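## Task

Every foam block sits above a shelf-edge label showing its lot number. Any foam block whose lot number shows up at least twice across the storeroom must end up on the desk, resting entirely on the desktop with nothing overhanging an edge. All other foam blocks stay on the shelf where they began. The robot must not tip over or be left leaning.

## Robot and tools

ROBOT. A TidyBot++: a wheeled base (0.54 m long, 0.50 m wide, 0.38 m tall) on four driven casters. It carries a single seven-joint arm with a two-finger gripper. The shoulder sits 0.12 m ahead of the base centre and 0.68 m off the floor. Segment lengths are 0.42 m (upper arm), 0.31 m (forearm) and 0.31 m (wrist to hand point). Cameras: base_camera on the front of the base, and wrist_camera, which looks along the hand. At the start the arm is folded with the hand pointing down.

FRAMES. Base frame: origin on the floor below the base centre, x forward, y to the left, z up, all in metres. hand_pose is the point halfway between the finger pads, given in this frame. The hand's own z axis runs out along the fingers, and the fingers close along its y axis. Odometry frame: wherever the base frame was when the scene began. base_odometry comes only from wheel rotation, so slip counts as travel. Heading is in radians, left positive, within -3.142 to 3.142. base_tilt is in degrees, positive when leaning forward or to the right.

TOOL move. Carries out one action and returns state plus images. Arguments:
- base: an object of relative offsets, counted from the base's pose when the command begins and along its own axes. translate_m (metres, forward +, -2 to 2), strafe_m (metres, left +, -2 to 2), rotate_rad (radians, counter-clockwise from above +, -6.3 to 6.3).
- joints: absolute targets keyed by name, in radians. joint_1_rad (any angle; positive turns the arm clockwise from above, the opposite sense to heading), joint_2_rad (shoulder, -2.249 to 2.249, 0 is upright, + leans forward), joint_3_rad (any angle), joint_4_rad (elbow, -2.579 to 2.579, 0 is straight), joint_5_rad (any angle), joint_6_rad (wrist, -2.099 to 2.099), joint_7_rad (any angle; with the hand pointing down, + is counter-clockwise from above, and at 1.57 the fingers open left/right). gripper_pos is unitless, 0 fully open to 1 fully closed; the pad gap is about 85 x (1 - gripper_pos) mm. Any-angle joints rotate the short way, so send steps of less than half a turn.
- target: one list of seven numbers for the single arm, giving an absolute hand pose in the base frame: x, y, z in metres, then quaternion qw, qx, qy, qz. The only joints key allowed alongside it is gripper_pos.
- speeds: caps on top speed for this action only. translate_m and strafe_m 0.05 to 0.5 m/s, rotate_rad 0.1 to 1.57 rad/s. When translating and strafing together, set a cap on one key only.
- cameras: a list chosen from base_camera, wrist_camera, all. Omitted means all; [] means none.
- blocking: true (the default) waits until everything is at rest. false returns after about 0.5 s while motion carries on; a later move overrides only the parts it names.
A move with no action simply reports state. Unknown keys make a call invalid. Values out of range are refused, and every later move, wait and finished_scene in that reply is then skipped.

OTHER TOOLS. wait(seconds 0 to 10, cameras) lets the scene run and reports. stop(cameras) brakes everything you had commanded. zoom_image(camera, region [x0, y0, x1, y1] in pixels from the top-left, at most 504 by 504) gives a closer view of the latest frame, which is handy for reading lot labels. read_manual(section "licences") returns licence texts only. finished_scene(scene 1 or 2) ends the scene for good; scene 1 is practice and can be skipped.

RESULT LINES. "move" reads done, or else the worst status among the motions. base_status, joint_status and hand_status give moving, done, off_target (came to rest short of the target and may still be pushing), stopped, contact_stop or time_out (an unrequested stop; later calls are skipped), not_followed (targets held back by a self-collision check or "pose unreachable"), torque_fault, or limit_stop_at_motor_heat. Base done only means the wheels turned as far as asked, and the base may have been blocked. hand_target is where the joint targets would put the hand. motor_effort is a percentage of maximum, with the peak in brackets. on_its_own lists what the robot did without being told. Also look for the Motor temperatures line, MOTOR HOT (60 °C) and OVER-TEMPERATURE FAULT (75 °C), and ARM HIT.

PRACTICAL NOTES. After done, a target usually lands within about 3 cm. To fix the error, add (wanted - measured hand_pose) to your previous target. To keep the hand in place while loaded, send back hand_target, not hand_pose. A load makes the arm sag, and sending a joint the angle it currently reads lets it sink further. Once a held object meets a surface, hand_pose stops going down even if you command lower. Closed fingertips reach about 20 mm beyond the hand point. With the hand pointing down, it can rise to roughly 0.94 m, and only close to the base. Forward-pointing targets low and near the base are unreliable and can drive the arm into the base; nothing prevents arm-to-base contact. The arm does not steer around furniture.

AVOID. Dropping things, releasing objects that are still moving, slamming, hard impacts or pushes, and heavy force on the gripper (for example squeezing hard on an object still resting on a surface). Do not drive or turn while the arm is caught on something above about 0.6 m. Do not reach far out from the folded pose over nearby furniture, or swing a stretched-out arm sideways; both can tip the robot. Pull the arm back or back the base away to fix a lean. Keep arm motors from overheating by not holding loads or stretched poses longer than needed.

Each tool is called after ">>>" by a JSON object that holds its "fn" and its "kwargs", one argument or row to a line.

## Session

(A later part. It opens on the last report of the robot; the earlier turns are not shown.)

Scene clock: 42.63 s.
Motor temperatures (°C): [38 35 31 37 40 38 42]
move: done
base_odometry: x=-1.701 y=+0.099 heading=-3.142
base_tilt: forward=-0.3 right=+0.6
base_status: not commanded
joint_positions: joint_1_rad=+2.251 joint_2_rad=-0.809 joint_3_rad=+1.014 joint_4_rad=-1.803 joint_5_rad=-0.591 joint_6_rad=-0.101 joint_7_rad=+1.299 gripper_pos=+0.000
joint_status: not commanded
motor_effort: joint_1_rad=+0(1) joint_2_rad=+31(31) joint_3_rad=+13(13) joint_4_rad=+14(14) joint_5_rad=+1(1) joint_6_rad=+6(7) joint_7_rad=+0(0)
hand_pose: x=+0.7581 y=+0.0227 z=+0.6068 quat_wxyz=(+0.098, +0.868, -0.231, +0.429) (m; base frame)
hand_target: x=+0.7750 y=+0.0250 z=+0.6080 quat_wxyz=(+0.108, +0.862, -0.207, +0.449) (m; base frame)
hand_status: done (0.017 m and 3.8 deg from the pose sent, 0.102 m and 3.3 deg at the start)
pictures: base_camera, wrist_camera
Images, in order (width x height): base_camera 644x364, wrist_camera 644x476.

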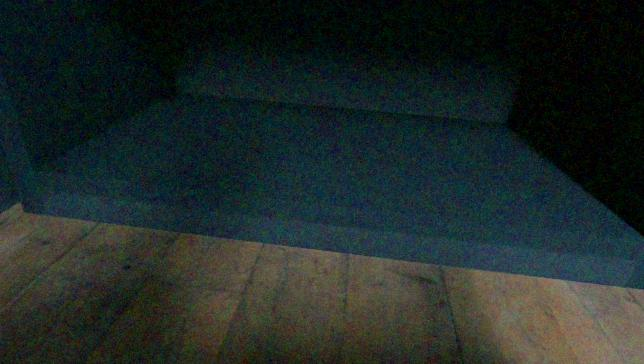

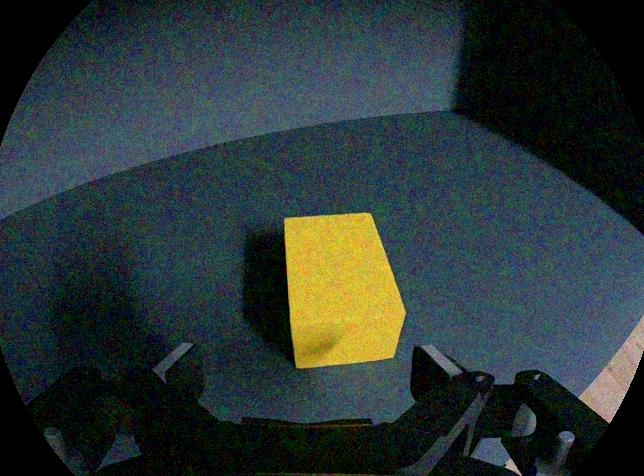

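>>> {"fn": "move", "kwargs": {
  "target": [0.767, 0.007, 0.608, 0.108, 0.862, -0.207, 0.449]
}}

>>> {"fn": "move", "kwargs": {
  "target": [0.827, -0.022, 0.608, 0.108, 0.862, -0.207, 0.449]
}}

Scene clock: 43.93 s.
Motor temperatures (°C): [38 35 31 37 40 38 42]
move: done
base_odometry: x=-1.701 y=+0.099 heading=-3.142
base_tilt: forward=-0.3 right=+0.6
base_status: not commanded
joint_positions: joint_1_rad=+2.297 joint_2_rad=-0.791 joint_3_rad=+0.964 joint_4_rad=-1.815 joint_5_rad=-0.431 joint_6_rad=-0.044 joint_7_rad=+1.188 gripper_pos=+0.000
joint_status: not commanded
motor_effort: joint_1_rad=-1(2) joint_2_rad=+31(32) joint_3_rad=+12(13) joint_4_rad=+13(14) joint_5_rad=+1(1) joint_6_rad=+7(8) joint_7_rad=+0(1)
hand_pose: x=+0.7628 y=+0.0118 z=+0.6071 quat_wxyz=(+0.103, +0.866, -0.219, +0.437) (m; base frame)
hand_target: x=+0.7670 y=+0.0070 z=+0.6080 quat_wxyz=(+0.108, +0.862, -0.207, +0.449) (m; base frame)
hand_status: done (0.006 m and 2.1 deg from the pose sent, 0.018 m and 3.8 deg at the start)
pictures: base_camera, wrist_camera
Images, in order (width x height): base_camera 644x364, wrist_camera 644x476.

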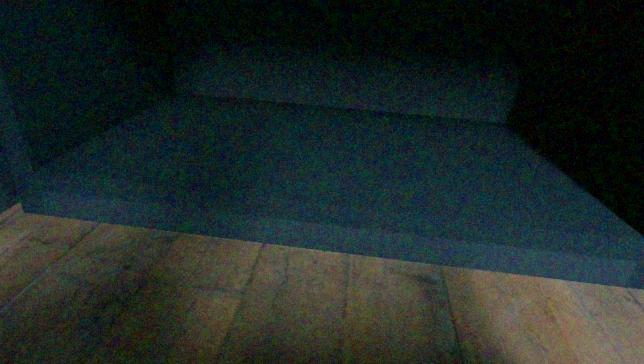

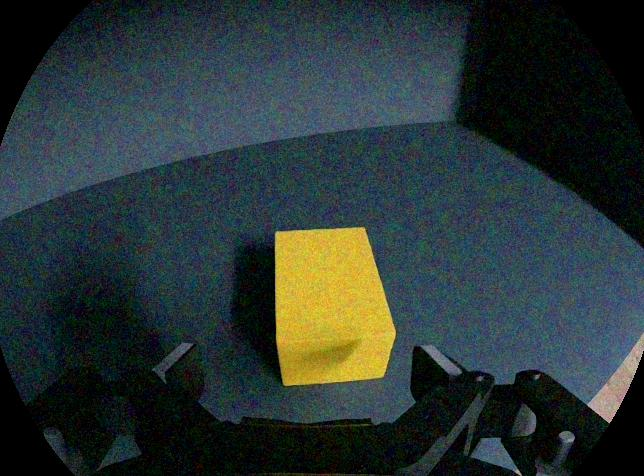

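Scene clock: 45.33 s.
Motor temperatures (°C): [38 35 31 37 40 38 42]
move: done
base_odometry: x=-1.701 y=+0.099 heading=-3.141
base_tilt: forward=-0.3 right=+0.6
base_status: not commanded
joint_positions: joint_1_rad=+2.476 joint_2_rad=-0.811 joint_3_rad=+0.884 joint_4_rad=-1.662 joint_5_rad=-0.442 joint_6_rad=-0.044 joint_7_rad=+1.282 gripper_pos=+0.000
joint_status: not commanded
motor_effort: joint_1_rad=-1(2) joint_2_rad=+34(35) joint_3_rad=+12(13) joint_4_rad=+15(15) joint_5_rad=+1(1) joint_6_rad=+7(8) joint_7_rad=+0(1)
hand_pose: x=+0.8232 y=-0.0283 z=+0.6280 quat_wxyz=(+0.109, +0.857, -0.209, +0.459) (m; base frame)
hand_target: x=+0.8270 y=-0.0220 z=+0.6080 quat_wxyz=(+0.108, +0.862, -0.207, +0.449) (m; base frame)
hand_status: done (0.021 m and 1.3 deg from the pose sent, 0.073 m and 2.1 deg at the start)
pictures: base_camera, wrist_camera
Images, in order (width x height): base_camera 644x364, wrist_camera 644x476.

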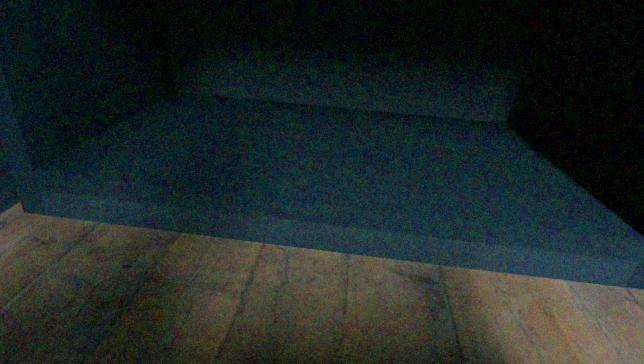

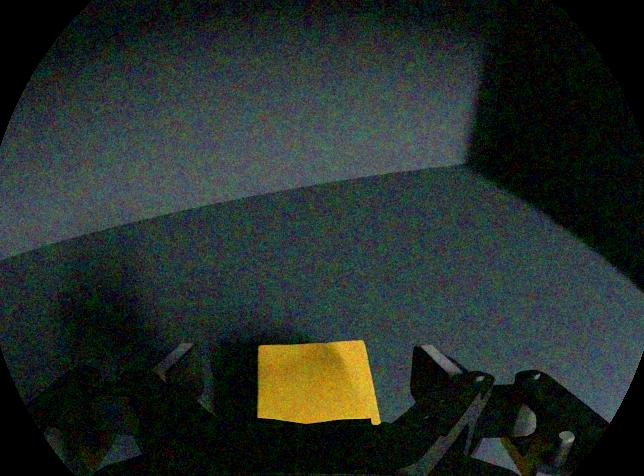

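>>> {"fn": "move", "kwargs": {
  "target": [0.822, -0.018, 0.59, 0.108, 0.862, -0.207, 0.449]
}}

>>> {"fn": "move", "kwargs": {
  "joints": {"gripper_pos":1}
}}

Scene clock: 46.27 s.
Motor temperatures (°C): [38 35 31 37 40 38 42]
move: done
base_odometry: x=-1.701 y=+0.099 heading=-3.142
base_tilt: forward=-0.3 right=+0.6
base_status: not commanded
joint_positions: joint_1_rad=+2.476 joint_2_rad=-0.835 joint_3_rad=+0.858 joint_4_rad=-1.666 joint_5_rad=-0.394 joint_6_rad=-0.027 joint_7_rad=+1.200 gripper_pos=+0.000
joint_status: not commanded
motor_effort: joint_1_rad=+0(1) joint_2_rad=+34(36) joint_3_rad=+12(13) joint_4_rad=+14(15) joint_5_rad=+1(1) joint_6_rad=+8(8) joint_7_rad=+0(1)
hand_pose: x=+0.8234 y=-0.0166 z=+0.6088 quat_wxyz=(+0.101, +0.859, -0.214, +0.454) (m; base frame)
hand_target: x=+0.8220 y=-0.0180 z=+0.5900 quat_wxyz=(+0.108, +0.862, -0.207, +0.449) (m; base frame)
hand_status: done (0.019 m and 1.3 deg from the pose sent, 0.039 m and 1.3 deg at the start)
pictures: base_camera, wrist_camera
Images, in order (width x height): base_camera 644x364, wrist_camera 644x476.

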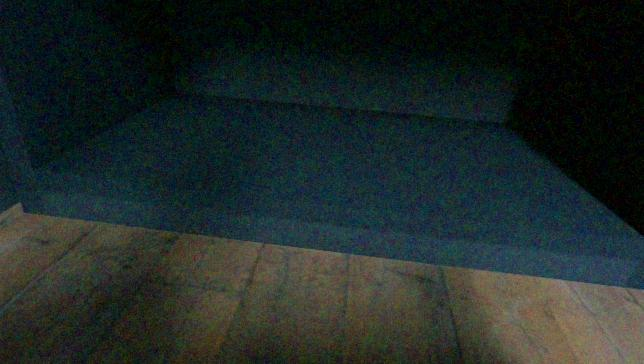

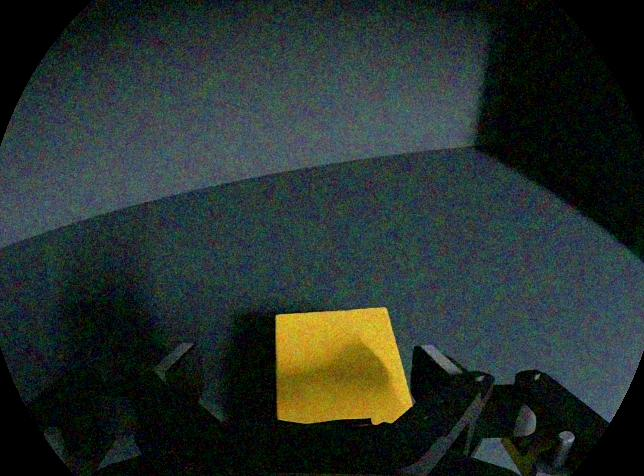

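Scene clock: 47.37 s.
Motor temperatures (°C): [38 35 31 37 40 38 42]
move: done
base_odometry: x=-1.701 y=+0.099 heading=-3.142
base_tilt: forward=-0.3 right=+0.6
base_status: not commanded
joint_positions: joint_1_rad=+2.476 joint_2_rad=-0.835 joint_3_rad=+0.858 joint_4_rad=-1.666 joint_5_rad=-0.394 joint_6_rad=-0.027 joint_7_rad=+1.200 gripper_pos=+0.999
joint_status: all done
motor_effort: joint_1_rad=+0(1) joint_2_rad=+34(35) joint_3_rad=+12(12) joint_4_rad=+14(15) joint_5_rad=+1(1) joint_6_rad=+7(8) joint_7_rad=+0(1)
hand_pose: x=+0.8234 y=-0.0166 z=+0.6088 quat_wxyz=(+0.101, +0.859, -0.214, +0.454) (m; base frame)
hand_target: x=+0.8220 y=-0.0180 z=+0.5900 quat_wxyz=(+0.108, +0.862, -0.207, +0.449) (m; base frame)
hand_status: not commanded
pictures: base_camera, wrist_camera
Images, in order (width x height): base_camera 644x364, wrist_camera 644x476.

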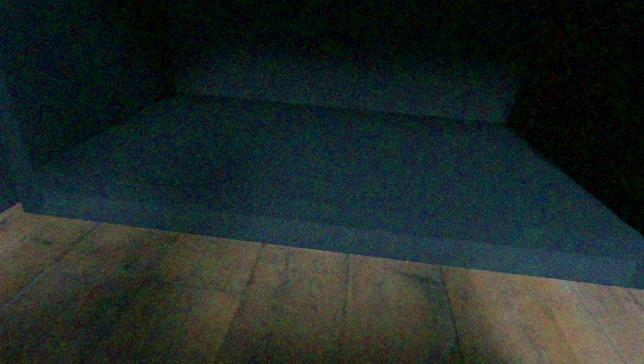

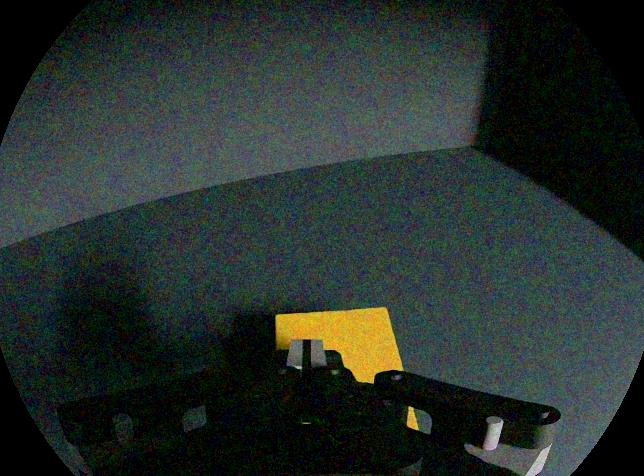

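>>> {"fn": "move", "kwargs": {
  "joints": {"gripper_pos":0},
  "cameras": []
}}

>>> {"fn": "move", "kwargs": {
  "target": [0.818, -0.036, 0.588, 0.108, 0.862, -0.207, 0.449]
}}

>>> {"fn": "move", "kwargs": {
  "target": [0.818, -0.036, 0.552, 0.108, 0.862, -0.207, 0.449]
}}

Scene clock: 48.93 s.
Motor temperatures (°C): [38 35 31 37 40 38 42]
move: done
base_odometry: x=-1.701 y=+0.099 heading=-3.142
base_tilt: forward=-0.3 right=+0.6
base_status: not commanded
joint_positions: joint_1_rad=+2.476 joint_2_rad=-0.835 joint_3_rad=+0.858 joint_4_rad=-1.666 joint_5_rad=-0.394 joint_6_rad=-0.027 joint_7_rad=+1.200 gripper_pos=+0.000
joint_status: all done
motor_effort: joint_1_rad=-1(1) joint_2_rad=+34(35) joint_3_rad=+12(12) joint_4_rad=+14(15) joint_5_rad=+1(1) joint_6_rad=+7(8) joint_7_rad=+0(1)
hand_pose: x=+0.8234 y=-0.0166 z=+0.6088 quat_wxyz=(+0.101, +0.859, -0.214, +0.454) (m; base frame)
hand_target: x=+0.8220 y=-0.0180 z=+0.5900 quat_wxyz=(+0.108, +0.862, -0.207, +0.449) (m; base frame)
hand_status: not commanded
pictures: none
No camera images: "cameras" was empty.

Scene clock: 49.73 s.
Motor temperatures (°C): [38 35 31 37 40 38 42]
move: done
base_odometry: x=-1.701 y=+0.099 heading=-3.142
base_tilt: forward=-0.3 right=+0.6
base_status: not commanded
joint_positions: joint_1_rad=+2.523 joint_2_rad=-0.832 joint_3_rad=+0.815 joint_4_rad=-1.681 joint_5_rad=-0.310 joint_6_rad=-0.005 joint_7_rad=+1.142 gripper_pos=+0.000
joint_status: not commanded
motor_effort: joint_1_rad=+0(2) joint_2_rad=+35(36) joint_3_rad=+11(12) joint_4_rad=+14(15) joint_5_rad=+1(1) joint_6_rad=+7(7) joint_7_rad=+0(1)
hand_pose: x=+0.8197 y=-0.0312 z=+0.5956 quat_wxyz=(+0.103, +0.863, -0.216, +0.446) (m; base frame)
hand_target: x=+0.8180 y=-0.0360 z=+0.5880 quat_wxyz=(+0.108, +0.862, -0.207, +0.449) (m; base frame)
hand_status: done (0.009 m and 1.3 deg from the pose sent, 0.029 m and 1.3 deg at the start)
pictures: base_camera, wrist_camera
Images, in order (width x height): base_camera 644x364, wrist_camera 644x476.

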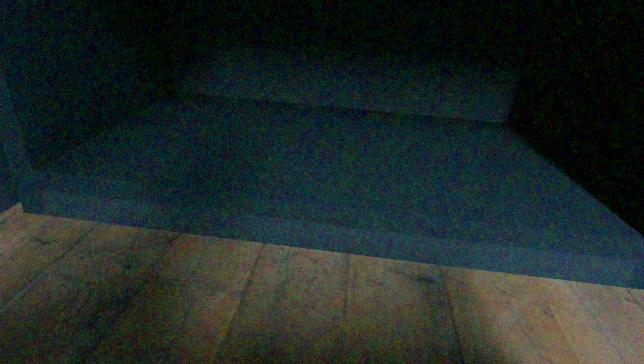

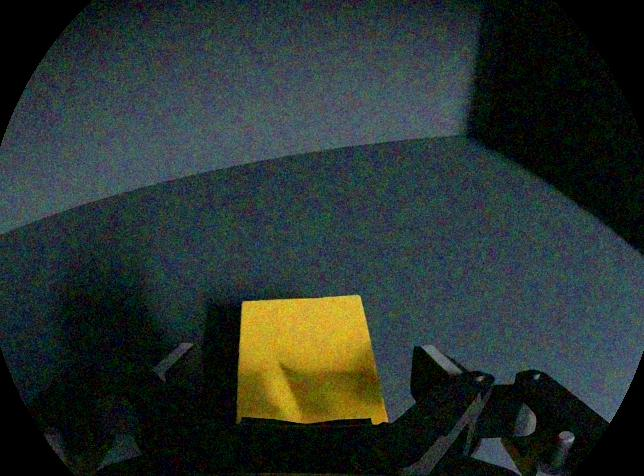

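Scene clock: 50.87 s.
Motor temperatures (°C): [38 35 31 37 40 38 42]
move: done
base_odometry: x=-1.701 y=+0.099 heading=-3.142
base_tilt: forward=-0.3 right=+0.6
base_status: not commanded
joint_positions: joint_1_rad=+2.525 joint_2_rad=-0.889 joint_3_rad=+0.808 joint_4_rad=-1.697 joint_5_rad=-0.183 joint_6_rad=+0.060 joint_7_rad=+0.960 gripper_pos=+0.000
joint_status: not commanded
motor_effort: joint_1_rad=+0(1) joint_2_rad=+35(38) joint_3_rad=+12(13) joint_4_rad=+13(14) joint_5_rad=+0(1) joint_6_rad=+6(7) joint_7_rad=+0(1)
hand_pose: x=+0.8217 y=-0.0306 z=+0.5699 quat_wxyz=(+0.102, +0.858, -0.222, +0.452) (m; base frame)
hand_target: x=+0.8180 y=-0.0360 z=+0.5520 quat_wxyz=(+0.108, +0.862, -0.207, +0.449) (m; base frame)
hand_status: done (0.019 m and 1.9 deg from the pose sent, 0.044 m and 1.3 deg at the start)
pictures: base_camera, wrist_camera
Images, in order (width x height): base_camera 644x364, wrist_camera 644x476.

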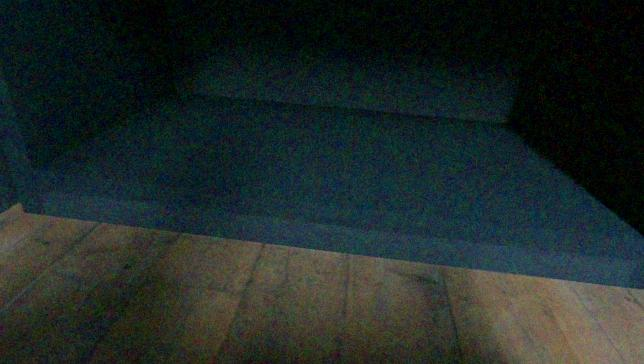

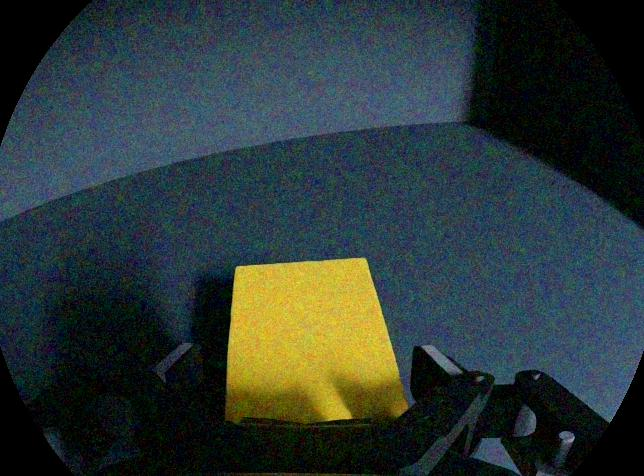

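>>> {"fn": "move", "kwargs": {
  "joints": {"gripper_pos":1}
}}

Scene clock: 52.63 s.
Motor temperatures (°C): [38 35 31 37 40 38 42]
move: off_target
base_odometry: x=-1.700 y=+0.099 heading=-3.141
base_tilt: forward=-0.3 right=+0.6
base_status: not commanded
joint_positions: joint_1_rad=+2.525 joint_2_rad=-0.888 joint_3_rad=+0.808 joint_4_rad=-1.697 joint_5_rad=-0.183 joint_6_rad=+0.064 joint_7_rad=+0.960 gripper_pos=+0.389
joint_status: gripper_pos off_target (ended at +0.389, target +1.000)
motor_effort: joint_1_rad=-1(1) joint_2_rad=+34(36) joint_3_rad=+11(12) joint_4_rad=+12(13) joint_5_rad=+0(1) joint_6_rad=+6(7) joint_7_rad=+0(1)
hand_pose: x=+0.8225 y=-0.0303 z=+0.5707 quat_wxyz=(+0.101, +0.857, -0.221, +0.453) (m; base frame)
hand_target: x=+0.8180 y=-0.0360 z=+0.5520 quat_wxyz=(+0.108, +0.862, -0.207, +0.449) (m; base frame)
hand_status: not commanded
pictures: base_camera, wrist_camera
Images, in order (width x height): base_camera 644x364, wrist_camera 644x476.

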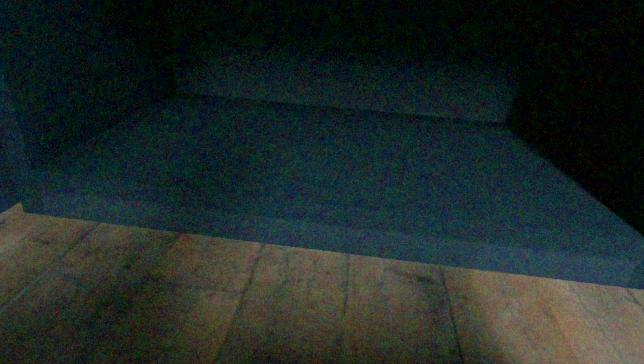

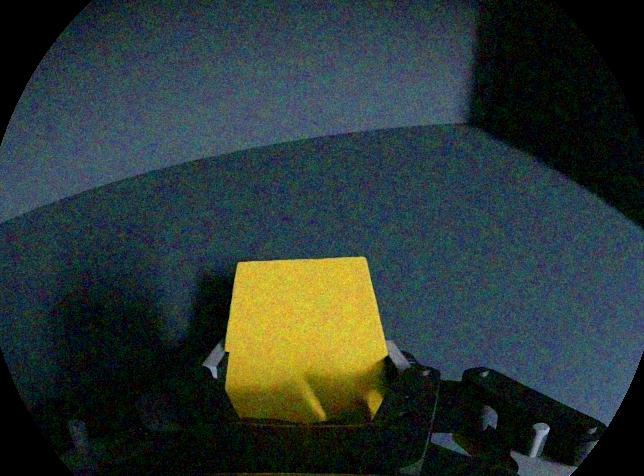

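>>> {"fn": "move", "kwargs": {
  "target": [0.81, -0.02, 0.68, 0.108, 0.862, -0.207, 0.449]
}}

>>> {"fn": "move", "kwargs": {
  "base": {"translate_m":-0.5,"strafe_m":-0.1},
  "cameras": ["wrist_camera"]
}}

>>> {"fn": "move", "kwargs": {
  "target": [0.55, 0, 0.9, 0, 0.887, 0, 0.462],
  "base": {"rotate_rad":-1.57}
}}

>>> {"fn": "move", "kwargs": {
  "base": {"strafe_m":-1.1,"translate_m":-0.2}
}}

Scene clock: 55.53 s.
Motor temperatures (°C): [38 35 31 37 40 38 42]
move: done
base_odometry: x=-1.700 y=+0.099 heading=-3.141
base_tilt: forward=-0.3 right=+0.6
base_status: not commanded
joint_positions: joint_1_rad=+2.261 joint_2_rad=-1.063 joint_3_rad=+1.570 joint_4_rad=-1.640 joint_5_rad=-1.374 joint_6_rad=-0.590 joint_7_rad=+1.958 gripper_pos=+0.389
joint_status: not commanded
motor_effort: joint_1_rad=+0(2) joint_2_rad=+31(36) joint_3_rad=+19(19) joint_4_rad=+11(13) joint_5_rad=-1(1) joint_6_rad=+7(8) joint_7_rad=+0(1)
hand_pose: x=+0.7991 y=-0.0518 z=+0.6907 quat_wxyz=(+0.129, +0.851, -0.232, +0.452) (m; base frame)
hand_target: x=+0.8100 y=-0.0200 z=+0.6800 quat_wxyz=(+0.108, +0.862, -0.207, +0.449) (m; base frame)
hand_status: done (0.035 m and 4.0 deg from the pose sent, 0.110 m and 1.9 deg at the start)
pictures: base_camera, wrist_camera
Images, in order (width x height): base_camera 644x364, wrist_camera 644x476.

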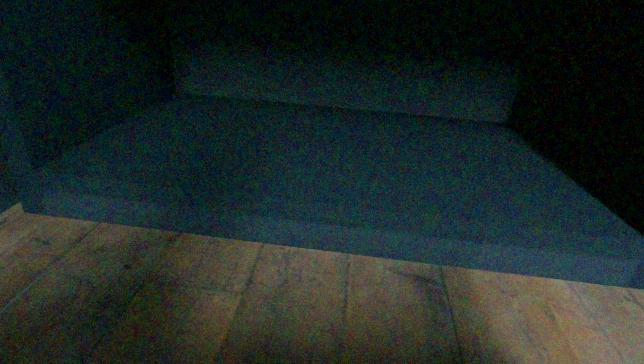

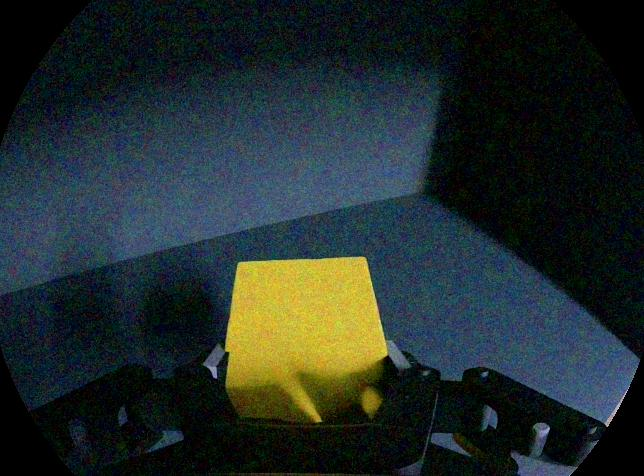

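Scene clock: 57.97 s.
Motor temperatures (°C): [38 35 31 37 40 38 42]
move: done
base_odometry: x=-1.200 y=+0.200 heading=-3.141
base_tilt: forward=-0.3 right=+0.6
base_status: done
joint_positions: joint_1_rad=+2.259 joint_2_rad=-1.069 joint_3_rad=+1.574 joint_4_rad=-1.634 joint_5_rad=-1.379 joint_6_rad=-0.595 joint_7_rad=+1.960 gripper_pos=+0.389
joint_status: not commanded
motor_effort: joint_1_rad=-1(2) joint_2_rad=+31(34) joint_3_rad=+19(20) joint_4_rad=+11(12) joint_5_rad=-1(1) joint_6_rad=+7(8) joint_7_rad=+0(1)
hand_pose: x=+0.8012 y=-0.0485 z=+0.6909 quat_wxyz=(+0.129, +0.852, -0.229, +0.453) (m; base frame)
hand_target: x=+0.8100 y=-0.0200 z=+0.6800 quat_wxyz=(+0.108, +0.862, -0.207, +0.449) (m; base frame)
hand_status: not commanded
pictures: wrist_camera
Images, in order (width x height): wrist_camera 644x476.

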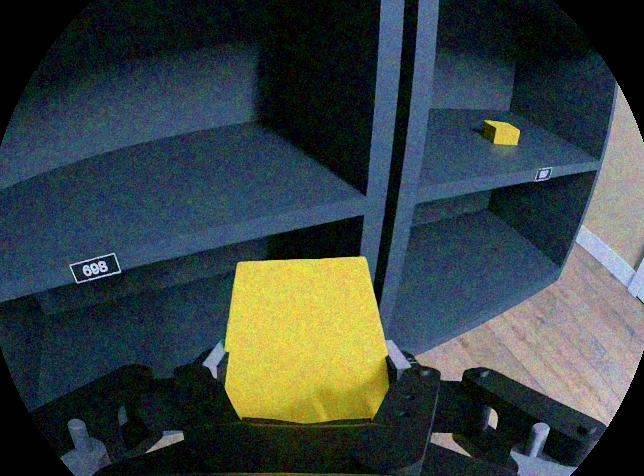

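Scene clock: 61.53 s.
Motor temperatures (°C): [38 35 31 37 40 38 42]
move: done
base_odometry: x=-1.200 y=+0.200 heading=+1.573
base_tilt: forward=-0.4 right=+0.6
base_status: done
joint_positions: joint_1_rad=+0.013 joint_2_rad=-0.353 joint_3_rad=+3.134 joint_4_rad=-1.878 joint_5_rad=-0.071 joint_6_rad=-0.597 joint_7_rad=+1.617 gripper_pos=+0.389
joint_status: not commanded
motor_effort: joint_1_rad=+0(6) joint_2_rad=-9(33) joint_3_rad=+1(21) joint_4_rad=+22(23) joint_5_rad=+0(1) joint_6_rad=+8(9) joint_7_rad=+0(1)
hand_pose: x=+0.5528 y=+0.0119 z=+0.9282 quat_wxyz=(-0.018, +0.873, +0.002, +0.488) (m; base frame)
hand_target: x=+0.5500 y=+0.0000 z=+0.9000 quat_wxyz=(+0.000, +0.887, +0.000, +0.462) (m; base frame)
hand_status: done (0.031 m and 4.0 deg from the pose sent, 0.330 m and 30.4 deg at the start)
pictures: base_camera, wrist_camera
Images, in order (width x height): base_camera 644x364, wrist_camera 644x476.

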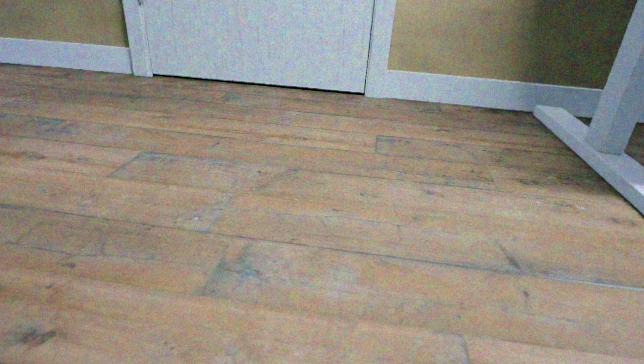

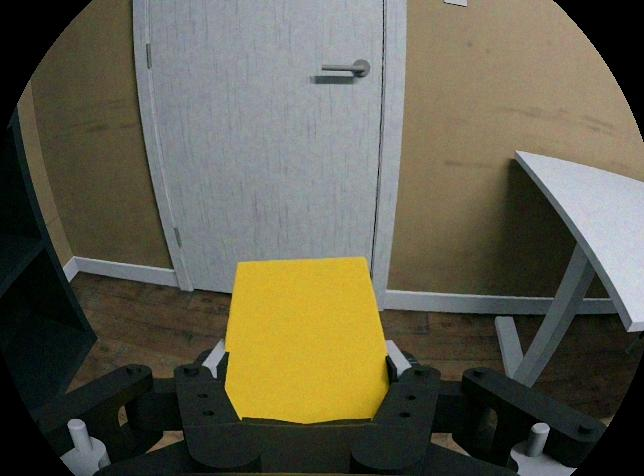

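Scene clock: 65.13 s.
Motor temperatures (°C): [38 35 31 37 40 38 42]
move: done
base_odometry: x=-0.100 y=+0.002 heading=+1.572
base_tilt: forward=-0.3 right=+0.6
base_status: done
joint_positions: joint_1_rad=+0.010 joint_2_rad=-0.352 joint_3_rad=+3.141 joint_4_rad=-1.878 joint_5_rad=-0.066 joint_6_rad=-0.597 joint_7_rad=+1.616 gripper_pos=+0.389
joint_status: not commanded
motor_effort: joint_1_rad=+0(1) joint_2_rad=-8(10) joint_3_rad=+1(3) joint_4_rad=+22(23) joint_5_rad=+0(1) joint_6_rad=+8(8) joint_7_rad=+0(1)
hand_pose: x=+0.5530 y=+0.0089 z=+0.9279 quat_wxyz=(-0.016, +0.873, +0.001, +0.488) (m; base frame)
hand_target: x=+0.5500 y=+0.0000 z=+0.9000 quat_wxyz=(+0.000, +0.887, +0.000, +0.462) (m; base frame)
hand_status: not commanded
pictures: base_camera, wrist_camera
Images, in order (width x height): base_camera 644x364, wrist_camera 644x476.

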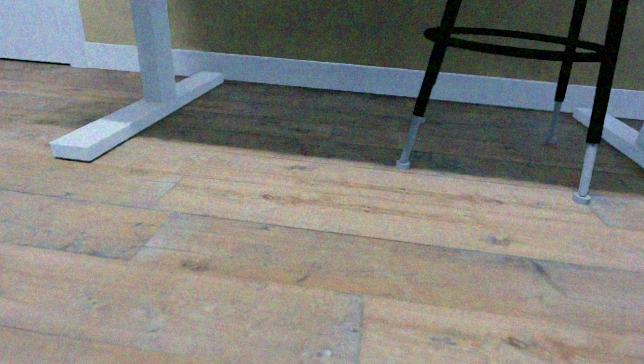

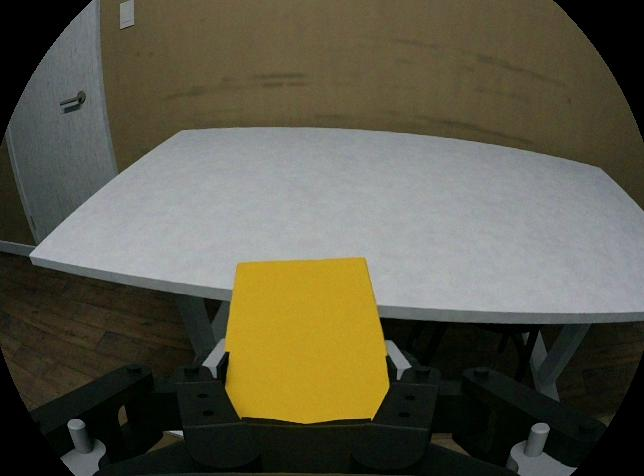

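>>> {"fn": "move", "kwargs": {
  "base": {"translate_m":0.25}
}}

>>> {"fn": "move", "kwargs": {
  "target": [0.78, 0.1, 0.88, 0, 0.887, 0, 0.462]
}}

>>> {"fn": "move", "kwargs": {
  "target": [0.80, 0.1, 0.81, 0, 0.887, 0, 0.462]
}}

Scene clock: 67.33 s.
Motor temperatures (°C): [38 35 31 37 40 37 42]
move: done
base_odometry: x=-0.100 y=+0.252 heading=+1.571
base_tilt: forward=-0.3 right=+0.6
base_status: done
joint_positions: joint_1_rad=+0.009 joint_2_rad=-0.339 joint_3_rad=+3.141 joint_4_rad=-1.880 joint_5_rad=-0.066 joint_6_rad=-0.597 joint_7_rad=+1.616 gripper_pos=+0.389
joint_status: not commanded
motor_effort: joint_1_rad=+0(1) joint_2_rad=-9(12) joint_3_rad=+1(1) joint_4_rad=+22(23) joint_5_rad=+0(1) joint_6_rad=+8(8) joint_7_rad=-1(1)
hand_pose: x=+0.5558 y=+0.0088 z=+0.9214 quat_wxyz=(-0.016, +0.876, +0.001, +0.482) (m; base frame)
hand_target: x=+0.5500 y=+0.0000 z=+0.9000 quat_wxyz=(+0.000, +0.887, +0.000, +0.462) (m; base frame)
hand_status: not commanded
pictures: base_camera, wrist_camera
Images, in order (width x height): base_camera 644x364, wrist_camera 644x476.

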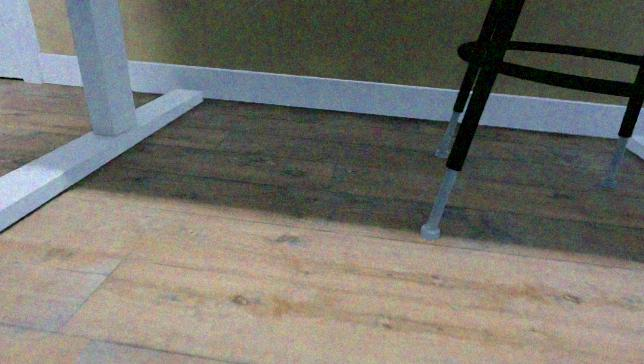

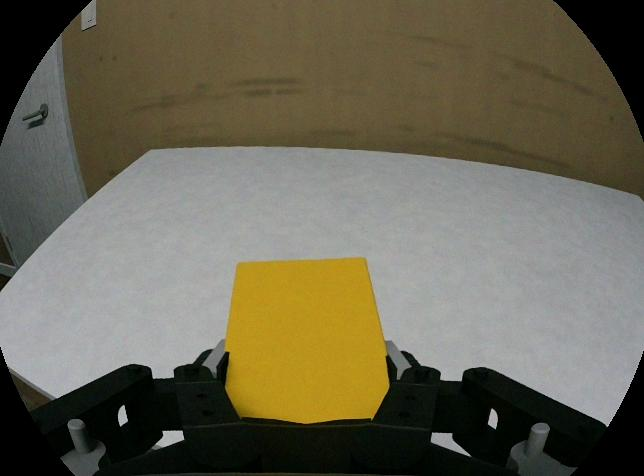

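Scene clock: 69.17 s.
Motor temperatures (°C): [38 35 31 37 40 37 42]
move: done
base_odometry: x=-0.100 y=+0.252 heading=+1.571
base_tilt: forward=-0.3 right=+0.6
base_status: not commanded
joint_positions: joint_1_rad=-0.317 joint_2_rad=+0.233 joint_3_rad=+3.253 joint_4_rad=-1.437 joint_5_rad=+0.226 joint_6_rad=-0.597 joint_7_rad=+1.214 gripper_pos=+0.389
joint_status: not commanded
motor_effort: joint_1_rad=-1(1) joint_2_rad=-29(31) joint_3_rad=+1(1) joint_4_rad=+22(23) joint_5_rad=+2(2) joint_6_rad=+7(8) joint_7_rad=+0(1)
hand_pose: x=+0.7621 y=+0.1024 z=+0.8662 quat_wxyz=(-0.013, +0.901, -0.004, +0.434) (m; base frame)
hand_target: x=+0.7800 y=+0.1000 z=+0.8800 quat_wxyz=(+0.000, +0.887, +0.000, +0.462) (m; base frame)
hand_status: done (0.023 m and 3.9 deg from the pose sent, 0.245 m and 3.2 deg at the start)
pictures: base_camera, wrist_camera
Images, in order (width x height): base_camera 644x364, wrist_camera 644x476.

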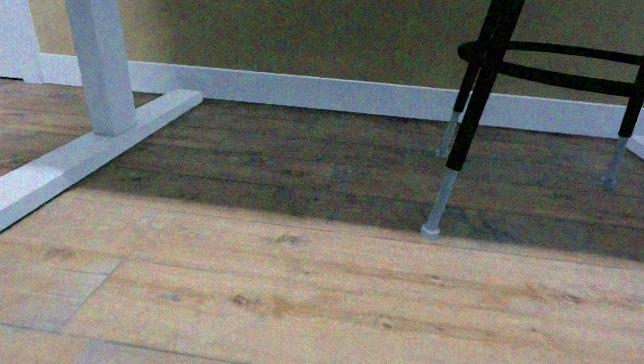

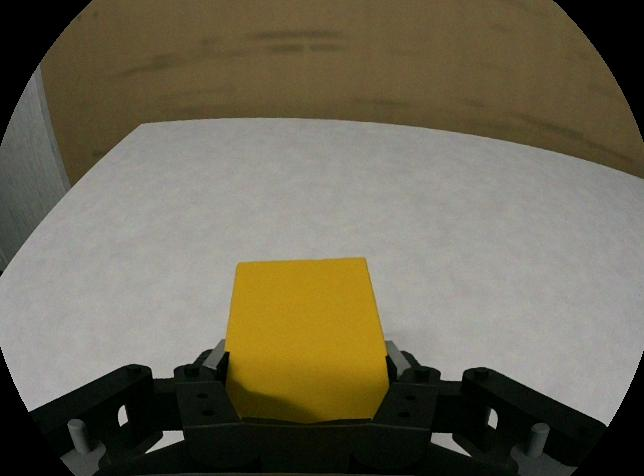

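Scene clock: 70.60 s.
Motor temperatures (°C): [38 35 31 37 40 37 42]
move: done
base_odometry: x=-0.100 y=+0.252 heading=+1.571
base_tilt: forward=-0.3 right=+0.6
base_status: not commanded
joint_positions: joint_1_rad=-0.410 joint_2_rad=+0.316 joint_3_rad=+3.408 joint_4_rad=-1.519 joint_5_rad=+0.226 joint_6_rad=-0.400 joint_7_rad=+1.213 gripper_pos=+0.389
joint_status: not commanded
motor_effort: joint_1_rad=-1(1) joint_2_rad=-32(34) joint_3_rad=+2(2) joint_4_rad=+21(22) joint_5_rad=+2(2) joint_6_rad=+7(8) joint_7_rad=+0(1)
hand_pose: x=+0.7946 y=+0.0920 z=+0.8180 quat_wxyz=(+0.007, +0.892, +0.002, +0.453) (m; base frame)
hand_target: x=+0.8000 y=+0.1000 z=+0.8100 quat_wxyz=(+0.000, +0.887, +0.000, +0.462) (m; base frame)
hand_status: done (0.013 m and 1.4 deg from the pose sent, 0.068 m and 3.9 deg at the start)
pictures: base_camera, wrist_camera
Images, in order (width x height): base_camera 644x364, wrist_camera 644x476.

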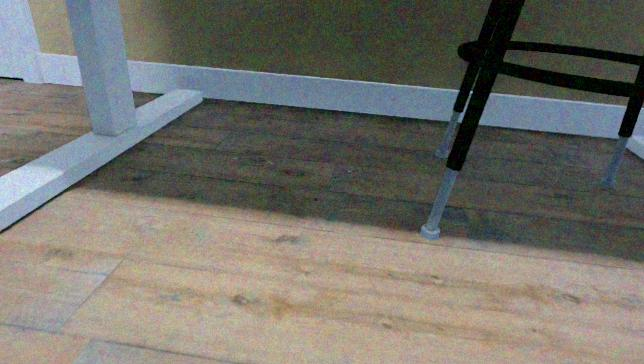

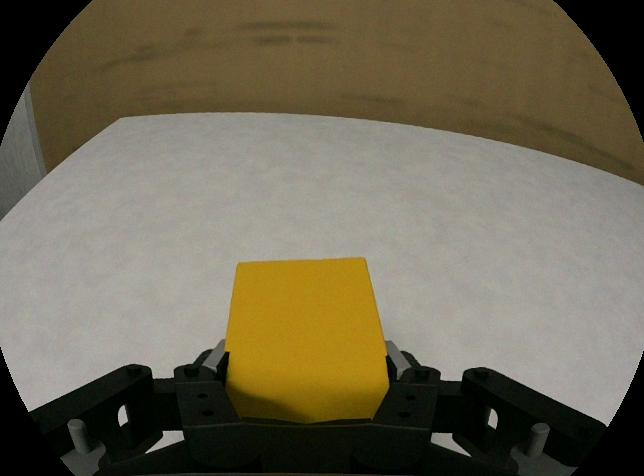

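Descend in steps.

>>> {"fn": "move", "kwargs": {
  "target": [0.80, 0.1, 0.785, 0, 0.887, 0, 0.462]
}}

>>> {"fn": "move", "kwargs": {
  "target": [0.80, 0.1, 0.765, 0, 0.887, 0, 0.462],
  "cameras": ["wrist_camera"]
}}

>>> {"fn": "move", "kwargs": {
  "target": [0.80, 0.1, 0.75, 0, 0.887, 0, 0.462],
  "cameras": ["wrist_camera"]
}}

Scene clock: 71.93 s.
Motor temperatures (°C): [38 35 31 37 40 38 42]
move: done
base_odometry: x=-0.100 y=+0.252 heading=+1.571
base_tilt: forward=-0.3 right=+0.6
base_status: not commanded
joint_positions: joint_1_rad=-0.464 joint_2_rad=+0.331 joint_3_rad=+3.484 joint_4_rad=-1.573 joint_5_rad=+0.226 joint_6_rad=-0.320 joint_7_rad=+1.213 gripper_pos=+0.389
joint_status: not commanded
motor_effort: joint_1_rad=-1(1) joint_2_rad=-31(32) joint_3_rad=+2(3) joint_4_rad=+21(22) joint_5_rad=+2(2) joint_6_rad=+6(8) joint_7_rad=+0(0)
hand_pose: x=+0.7971 y=+0.0878 z=+0.8025 quat_wxyz=(+0.015, +0.887, +0.007, +0.461) (m; base frame)
hand_target: x=+0.8000 y=+0.1000 z=+0.7850 quat_wxyz=(+0.000, +0.887, +0.000, +0.462) (m; base frame)
hand_status: done (0.022 m and 2.0 deg from the pose sent, 0.034 m and 1.4 deg at the start)
pictures: base_camera, wrist_camera
Images, in order (width x height): base_camera 644x364, wrist_camera 644x476.

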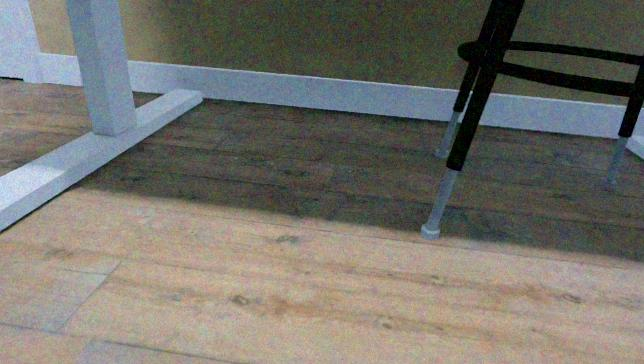

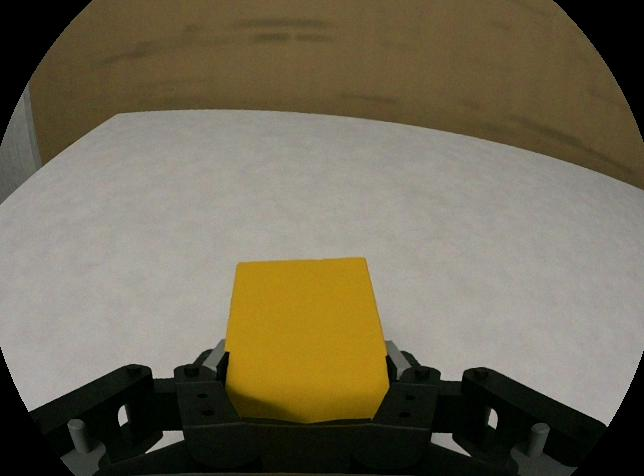

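Scene clock: 72.97 s.
Motor temperatures (°C): [38 35 31 37 40 38 42]
move: done
base_odometry: x=-0.100 y=+0.252 heading=+1.571
base_tilt: forward=-0.3 right=+0.6
base_status: not commanded
joint_positions: joint_1_rad=-0.502 joint_2_rad=+0.355 joint_3_rad=+3.540 joint_4_rad=-1.615 joint_5_rad=+0.187 joint_6_rad=-0.256 joint_7_rad=+1.224 gripper_pos=+0.389
joint_status: not commanded
motor_effort: joint_1_rad=+0(1) joint_2_rad=-30(32) joint_3_rad=+3(3) joint_4_rad=+20(22) joint_5_rad=+2(2) joint_6_rad=+7(8) joint_7_rad=+0(1)
hand_pose: x=+0.7985 y=+0.0874 z=+0.7825 quat_wxyz=(+0.014, +0.887, +0.002, +0.462) (m; base frame)
hand_target: x=+0.8000 y=+0.1000 z=+0.7650 quat_wxyz=(+0.000, +0.887, +0.000, +0.462) (m; base frame)
hand_status: done (0.022 m and 1.6 deg from the pose sent, 0.040 m and 2.0 deg at the start)
pictures: wrist_camera
Images, in order (width x height): wrist_camera 644x476.

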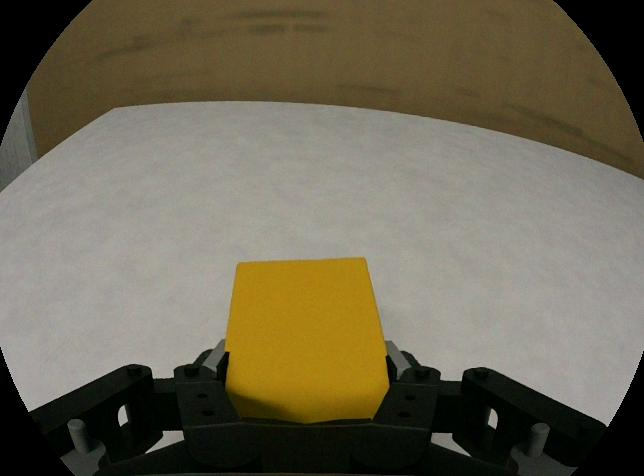

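Scene clock: 73.73 s.
Motor temperatures (°C): [38 35 31 37 40 38 42]
move: done
base_odometry: x=-0.100 y=+0.252 heading=+1.571
base_tilt: forward=-0.3 right=+0.6
base_status: not commanded
joint_positions: joint_1_rad=-0.522 joint_2_rad=+0.373 joint_3_rad=+3.570 joint_4_rad=-1.645 joint_5_rad=+0.133 joint_6_rad=-0.208 joint_7_rad=+1.257 gripper_pos=+0.389
joint_status: not commanded
motor_effort: joint_1_rad=+0(1) joint_2_rad=-31(32) joint_3_rad=+3(4) joint_4_rad=+21(21) joint_5_rad=+1(1) joint_6_rad=+7(8) joint_7_rad=+0(0)
hand_pose: x=+0.7993 y=+0.0888 z=+0.7678 quat_wxyz=(+0.010, +0.887, +0.000, +0.463) (m; base frame)
hand_target: x=+0.8000 y=+0.1000 z=+0.7500 quat_wxyz=(+0.000, +0.887, +0.000, +0.462) (m; base frame)
hand_status: done (0.021 m and 1.1 deg from the pose sent, 0.035 m and 1.6 deg at the start)
pictures: wrist_camera
Images, in order (width x height): wrist_camera 644x476.

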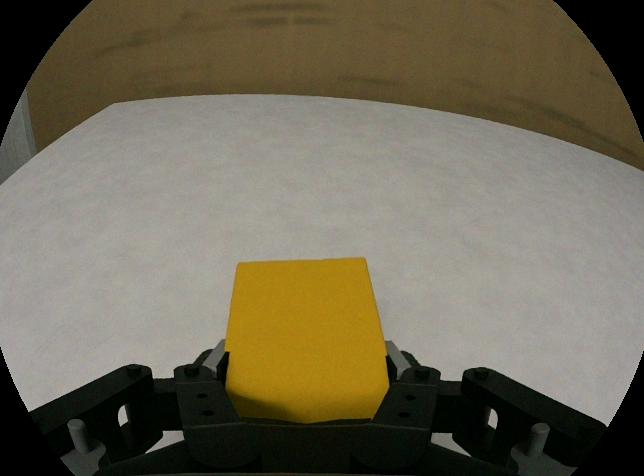

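>>> {"fn": "move", "kwargs": {
  "target": [0.80, 0.1, 0.735, 0, 0.887, 0, 0.462],
  "cameras": ["wrist_camera"]
}}

>>> {"fn": "move", "kwargs": {
  "target": [0.80, 0.1, 0.722, 0, 0.887, 0, 0.462],
  "cameras": ["wrist_camera"]
}}

>>> {"fn": "move", "kwargs": {
  "target": [0.80, 0.1, 0.71, 0, 0.887, 0, 0.462],
  "cameras": ["wrist_camera"]
}}

Scene clock: 74.60 s.
Motor temperatures (°C): [38 35 31 37 40 38 42]
move: done
base_odometry: x=-0.100 y=+0.252 heading=+1.571
base_tilt: forward=-0.3 right=+0.6
base_status: not commanded
joint_positions: joint_1_rad=-0.530 joint_2_rad=+0.382 joint_3_rad=+3.586 joint_4_rad=-1.669 joint_5_rad=+0.076 joint_6_rad=-0.159 joint_7_rad=+1.300 gripper_pos=+0.389
joint_status: not commanded
motor_effort: joint_1_rad=+0(1) joint_2_rad=-29(31) joint_3_rad=+3(3) joint_4_rad=+19(20) joint_5_rad=+1(1) joint_6_rad=+7(7) joint_7_rad=+0(1)
hand_pose: x=+0.8010 y=+0.0902 z=+0.7620 quat_wxyz=(+0.004, +0.883, -0.001, +0.469) (m; base frame)
hand_target: x=+0.8000 y=+0.1000 z=+0.7350 quat_wxyz=(+0.000, +0.887, +0.000, +0.462) (m; base frame)
hand_status: done (0.029 m and 1.1 deg from the pose sent, 0.035 m and 1.1 deg at the start)
pictures: wrist_camera
Images, in order (width x height): wrist_camera 644x476.

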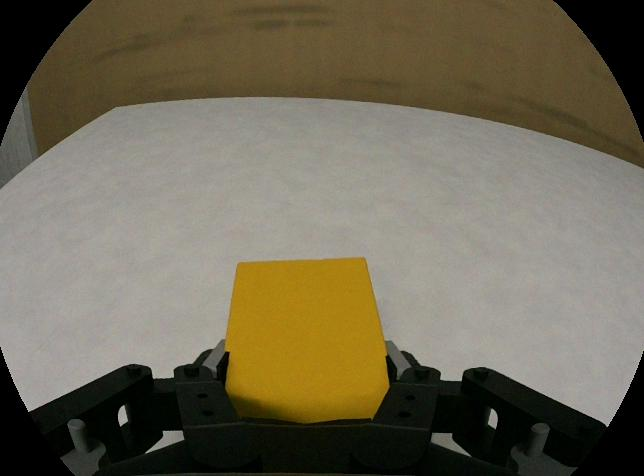

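Scene clock: 75.37 s.
Motor temperatures (°C): [38 35 31 37 40 38 42]
move: off_target
base_odometry: x=-0.100 y=+0.252 heading=+1.571
base_tilt: forward=-0.3 right=+0.6
base_status: not commanded
joint_positions: joint_1_rad=-0.531 joint_2_rad=+0.382 joint_3_rad=+3.591 joint_4_rad=-1.688 joint_5_rad=+0.029 joint_6_rad=-0.123 joint_7_rad=+1.340 gripper_pos=+0.389
joint_status: not commanded
motor_effort: joint_1_rad=-1(2) joint_2_rad=-23(29) joint_3_rad=+2(3) joint_4_rad=+18(19) joint_5_rad=+1(1) joint_6_rad=+6(7) joint_7_rad=+0(1)
hand_pose: x=+0.8015 y=+0.0902 z=+0.7612 quat_wxyz=(-0.001, +0.879, -0.003, +0.476) (m; base frame)
hand_target: x=+0.8000 y=+0.1000 z=+0.7220 quat_wxyz=(+0.000, +0.887, +0.000, +0.462) (m; base frame)
hand_status: off_target (0.040 m and 1.9 deg from the pose sent, 0.041 m and 1.1 deg at the start)
pictures: wrist_camera
Images, in order (width x height): wrist_camera 644x476.

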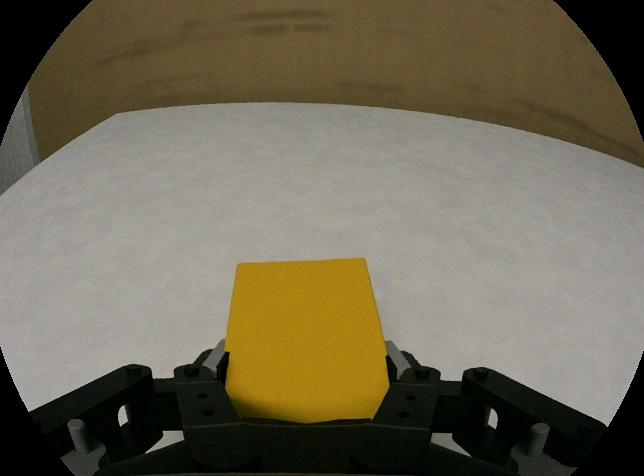

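Scene clock: 75.97 s.
Motor temperatures (°C): [38 35 31 37 40 38 42]
move: off_target
base_odometry: x=-0.100 y=+0.252 heading=+1.571
base_tilt: forward=-0.3 right=+0.6
base_status: not commanded
joint_positions: joint_1_rad=-0.531 joint_2_rad=+0.385 joint_3_rad=+3.593 joint_4_rad=-1.703 joint_5_rad=-0.011 joint_6_rad=-0.083 joint_7_rad=+1.376 gripper_pos=+0.389
joint_status: not commanded
motor_effort: joint_1_rad=-1(3) joint_2_rad=-21(25) joint_3_rad=+2(2) joint_4_rad=+16(19) joint_5_rad=+1(1) joint_6_rad=+6(7) joint_7_rad=+0(1)
hand_pose: x=+0.8034 y=+0.0909 z=+0.7614 quat_wxyz=(-0.004, +0.874, -0.003, +0.485) (m; base frame)
hand_target: x=+0.8000 y=+0.1000 z=+0.7100 quat_wxyz=(+0.000, +0.887, +0.000, +0.462) (m; base frame)
hand_status: off_target (0.052 m and 3.1 deg from the pose sent, 0.052 m and 1.9 deg at the start)
pictures: wrist_camera
Images, in order (width x height): wrist_camera 644x476.

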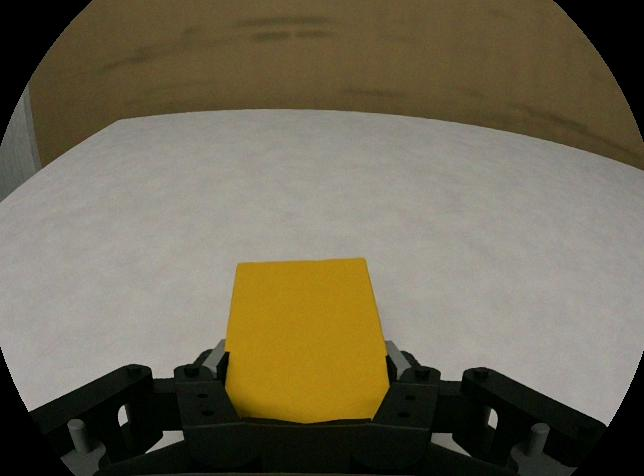

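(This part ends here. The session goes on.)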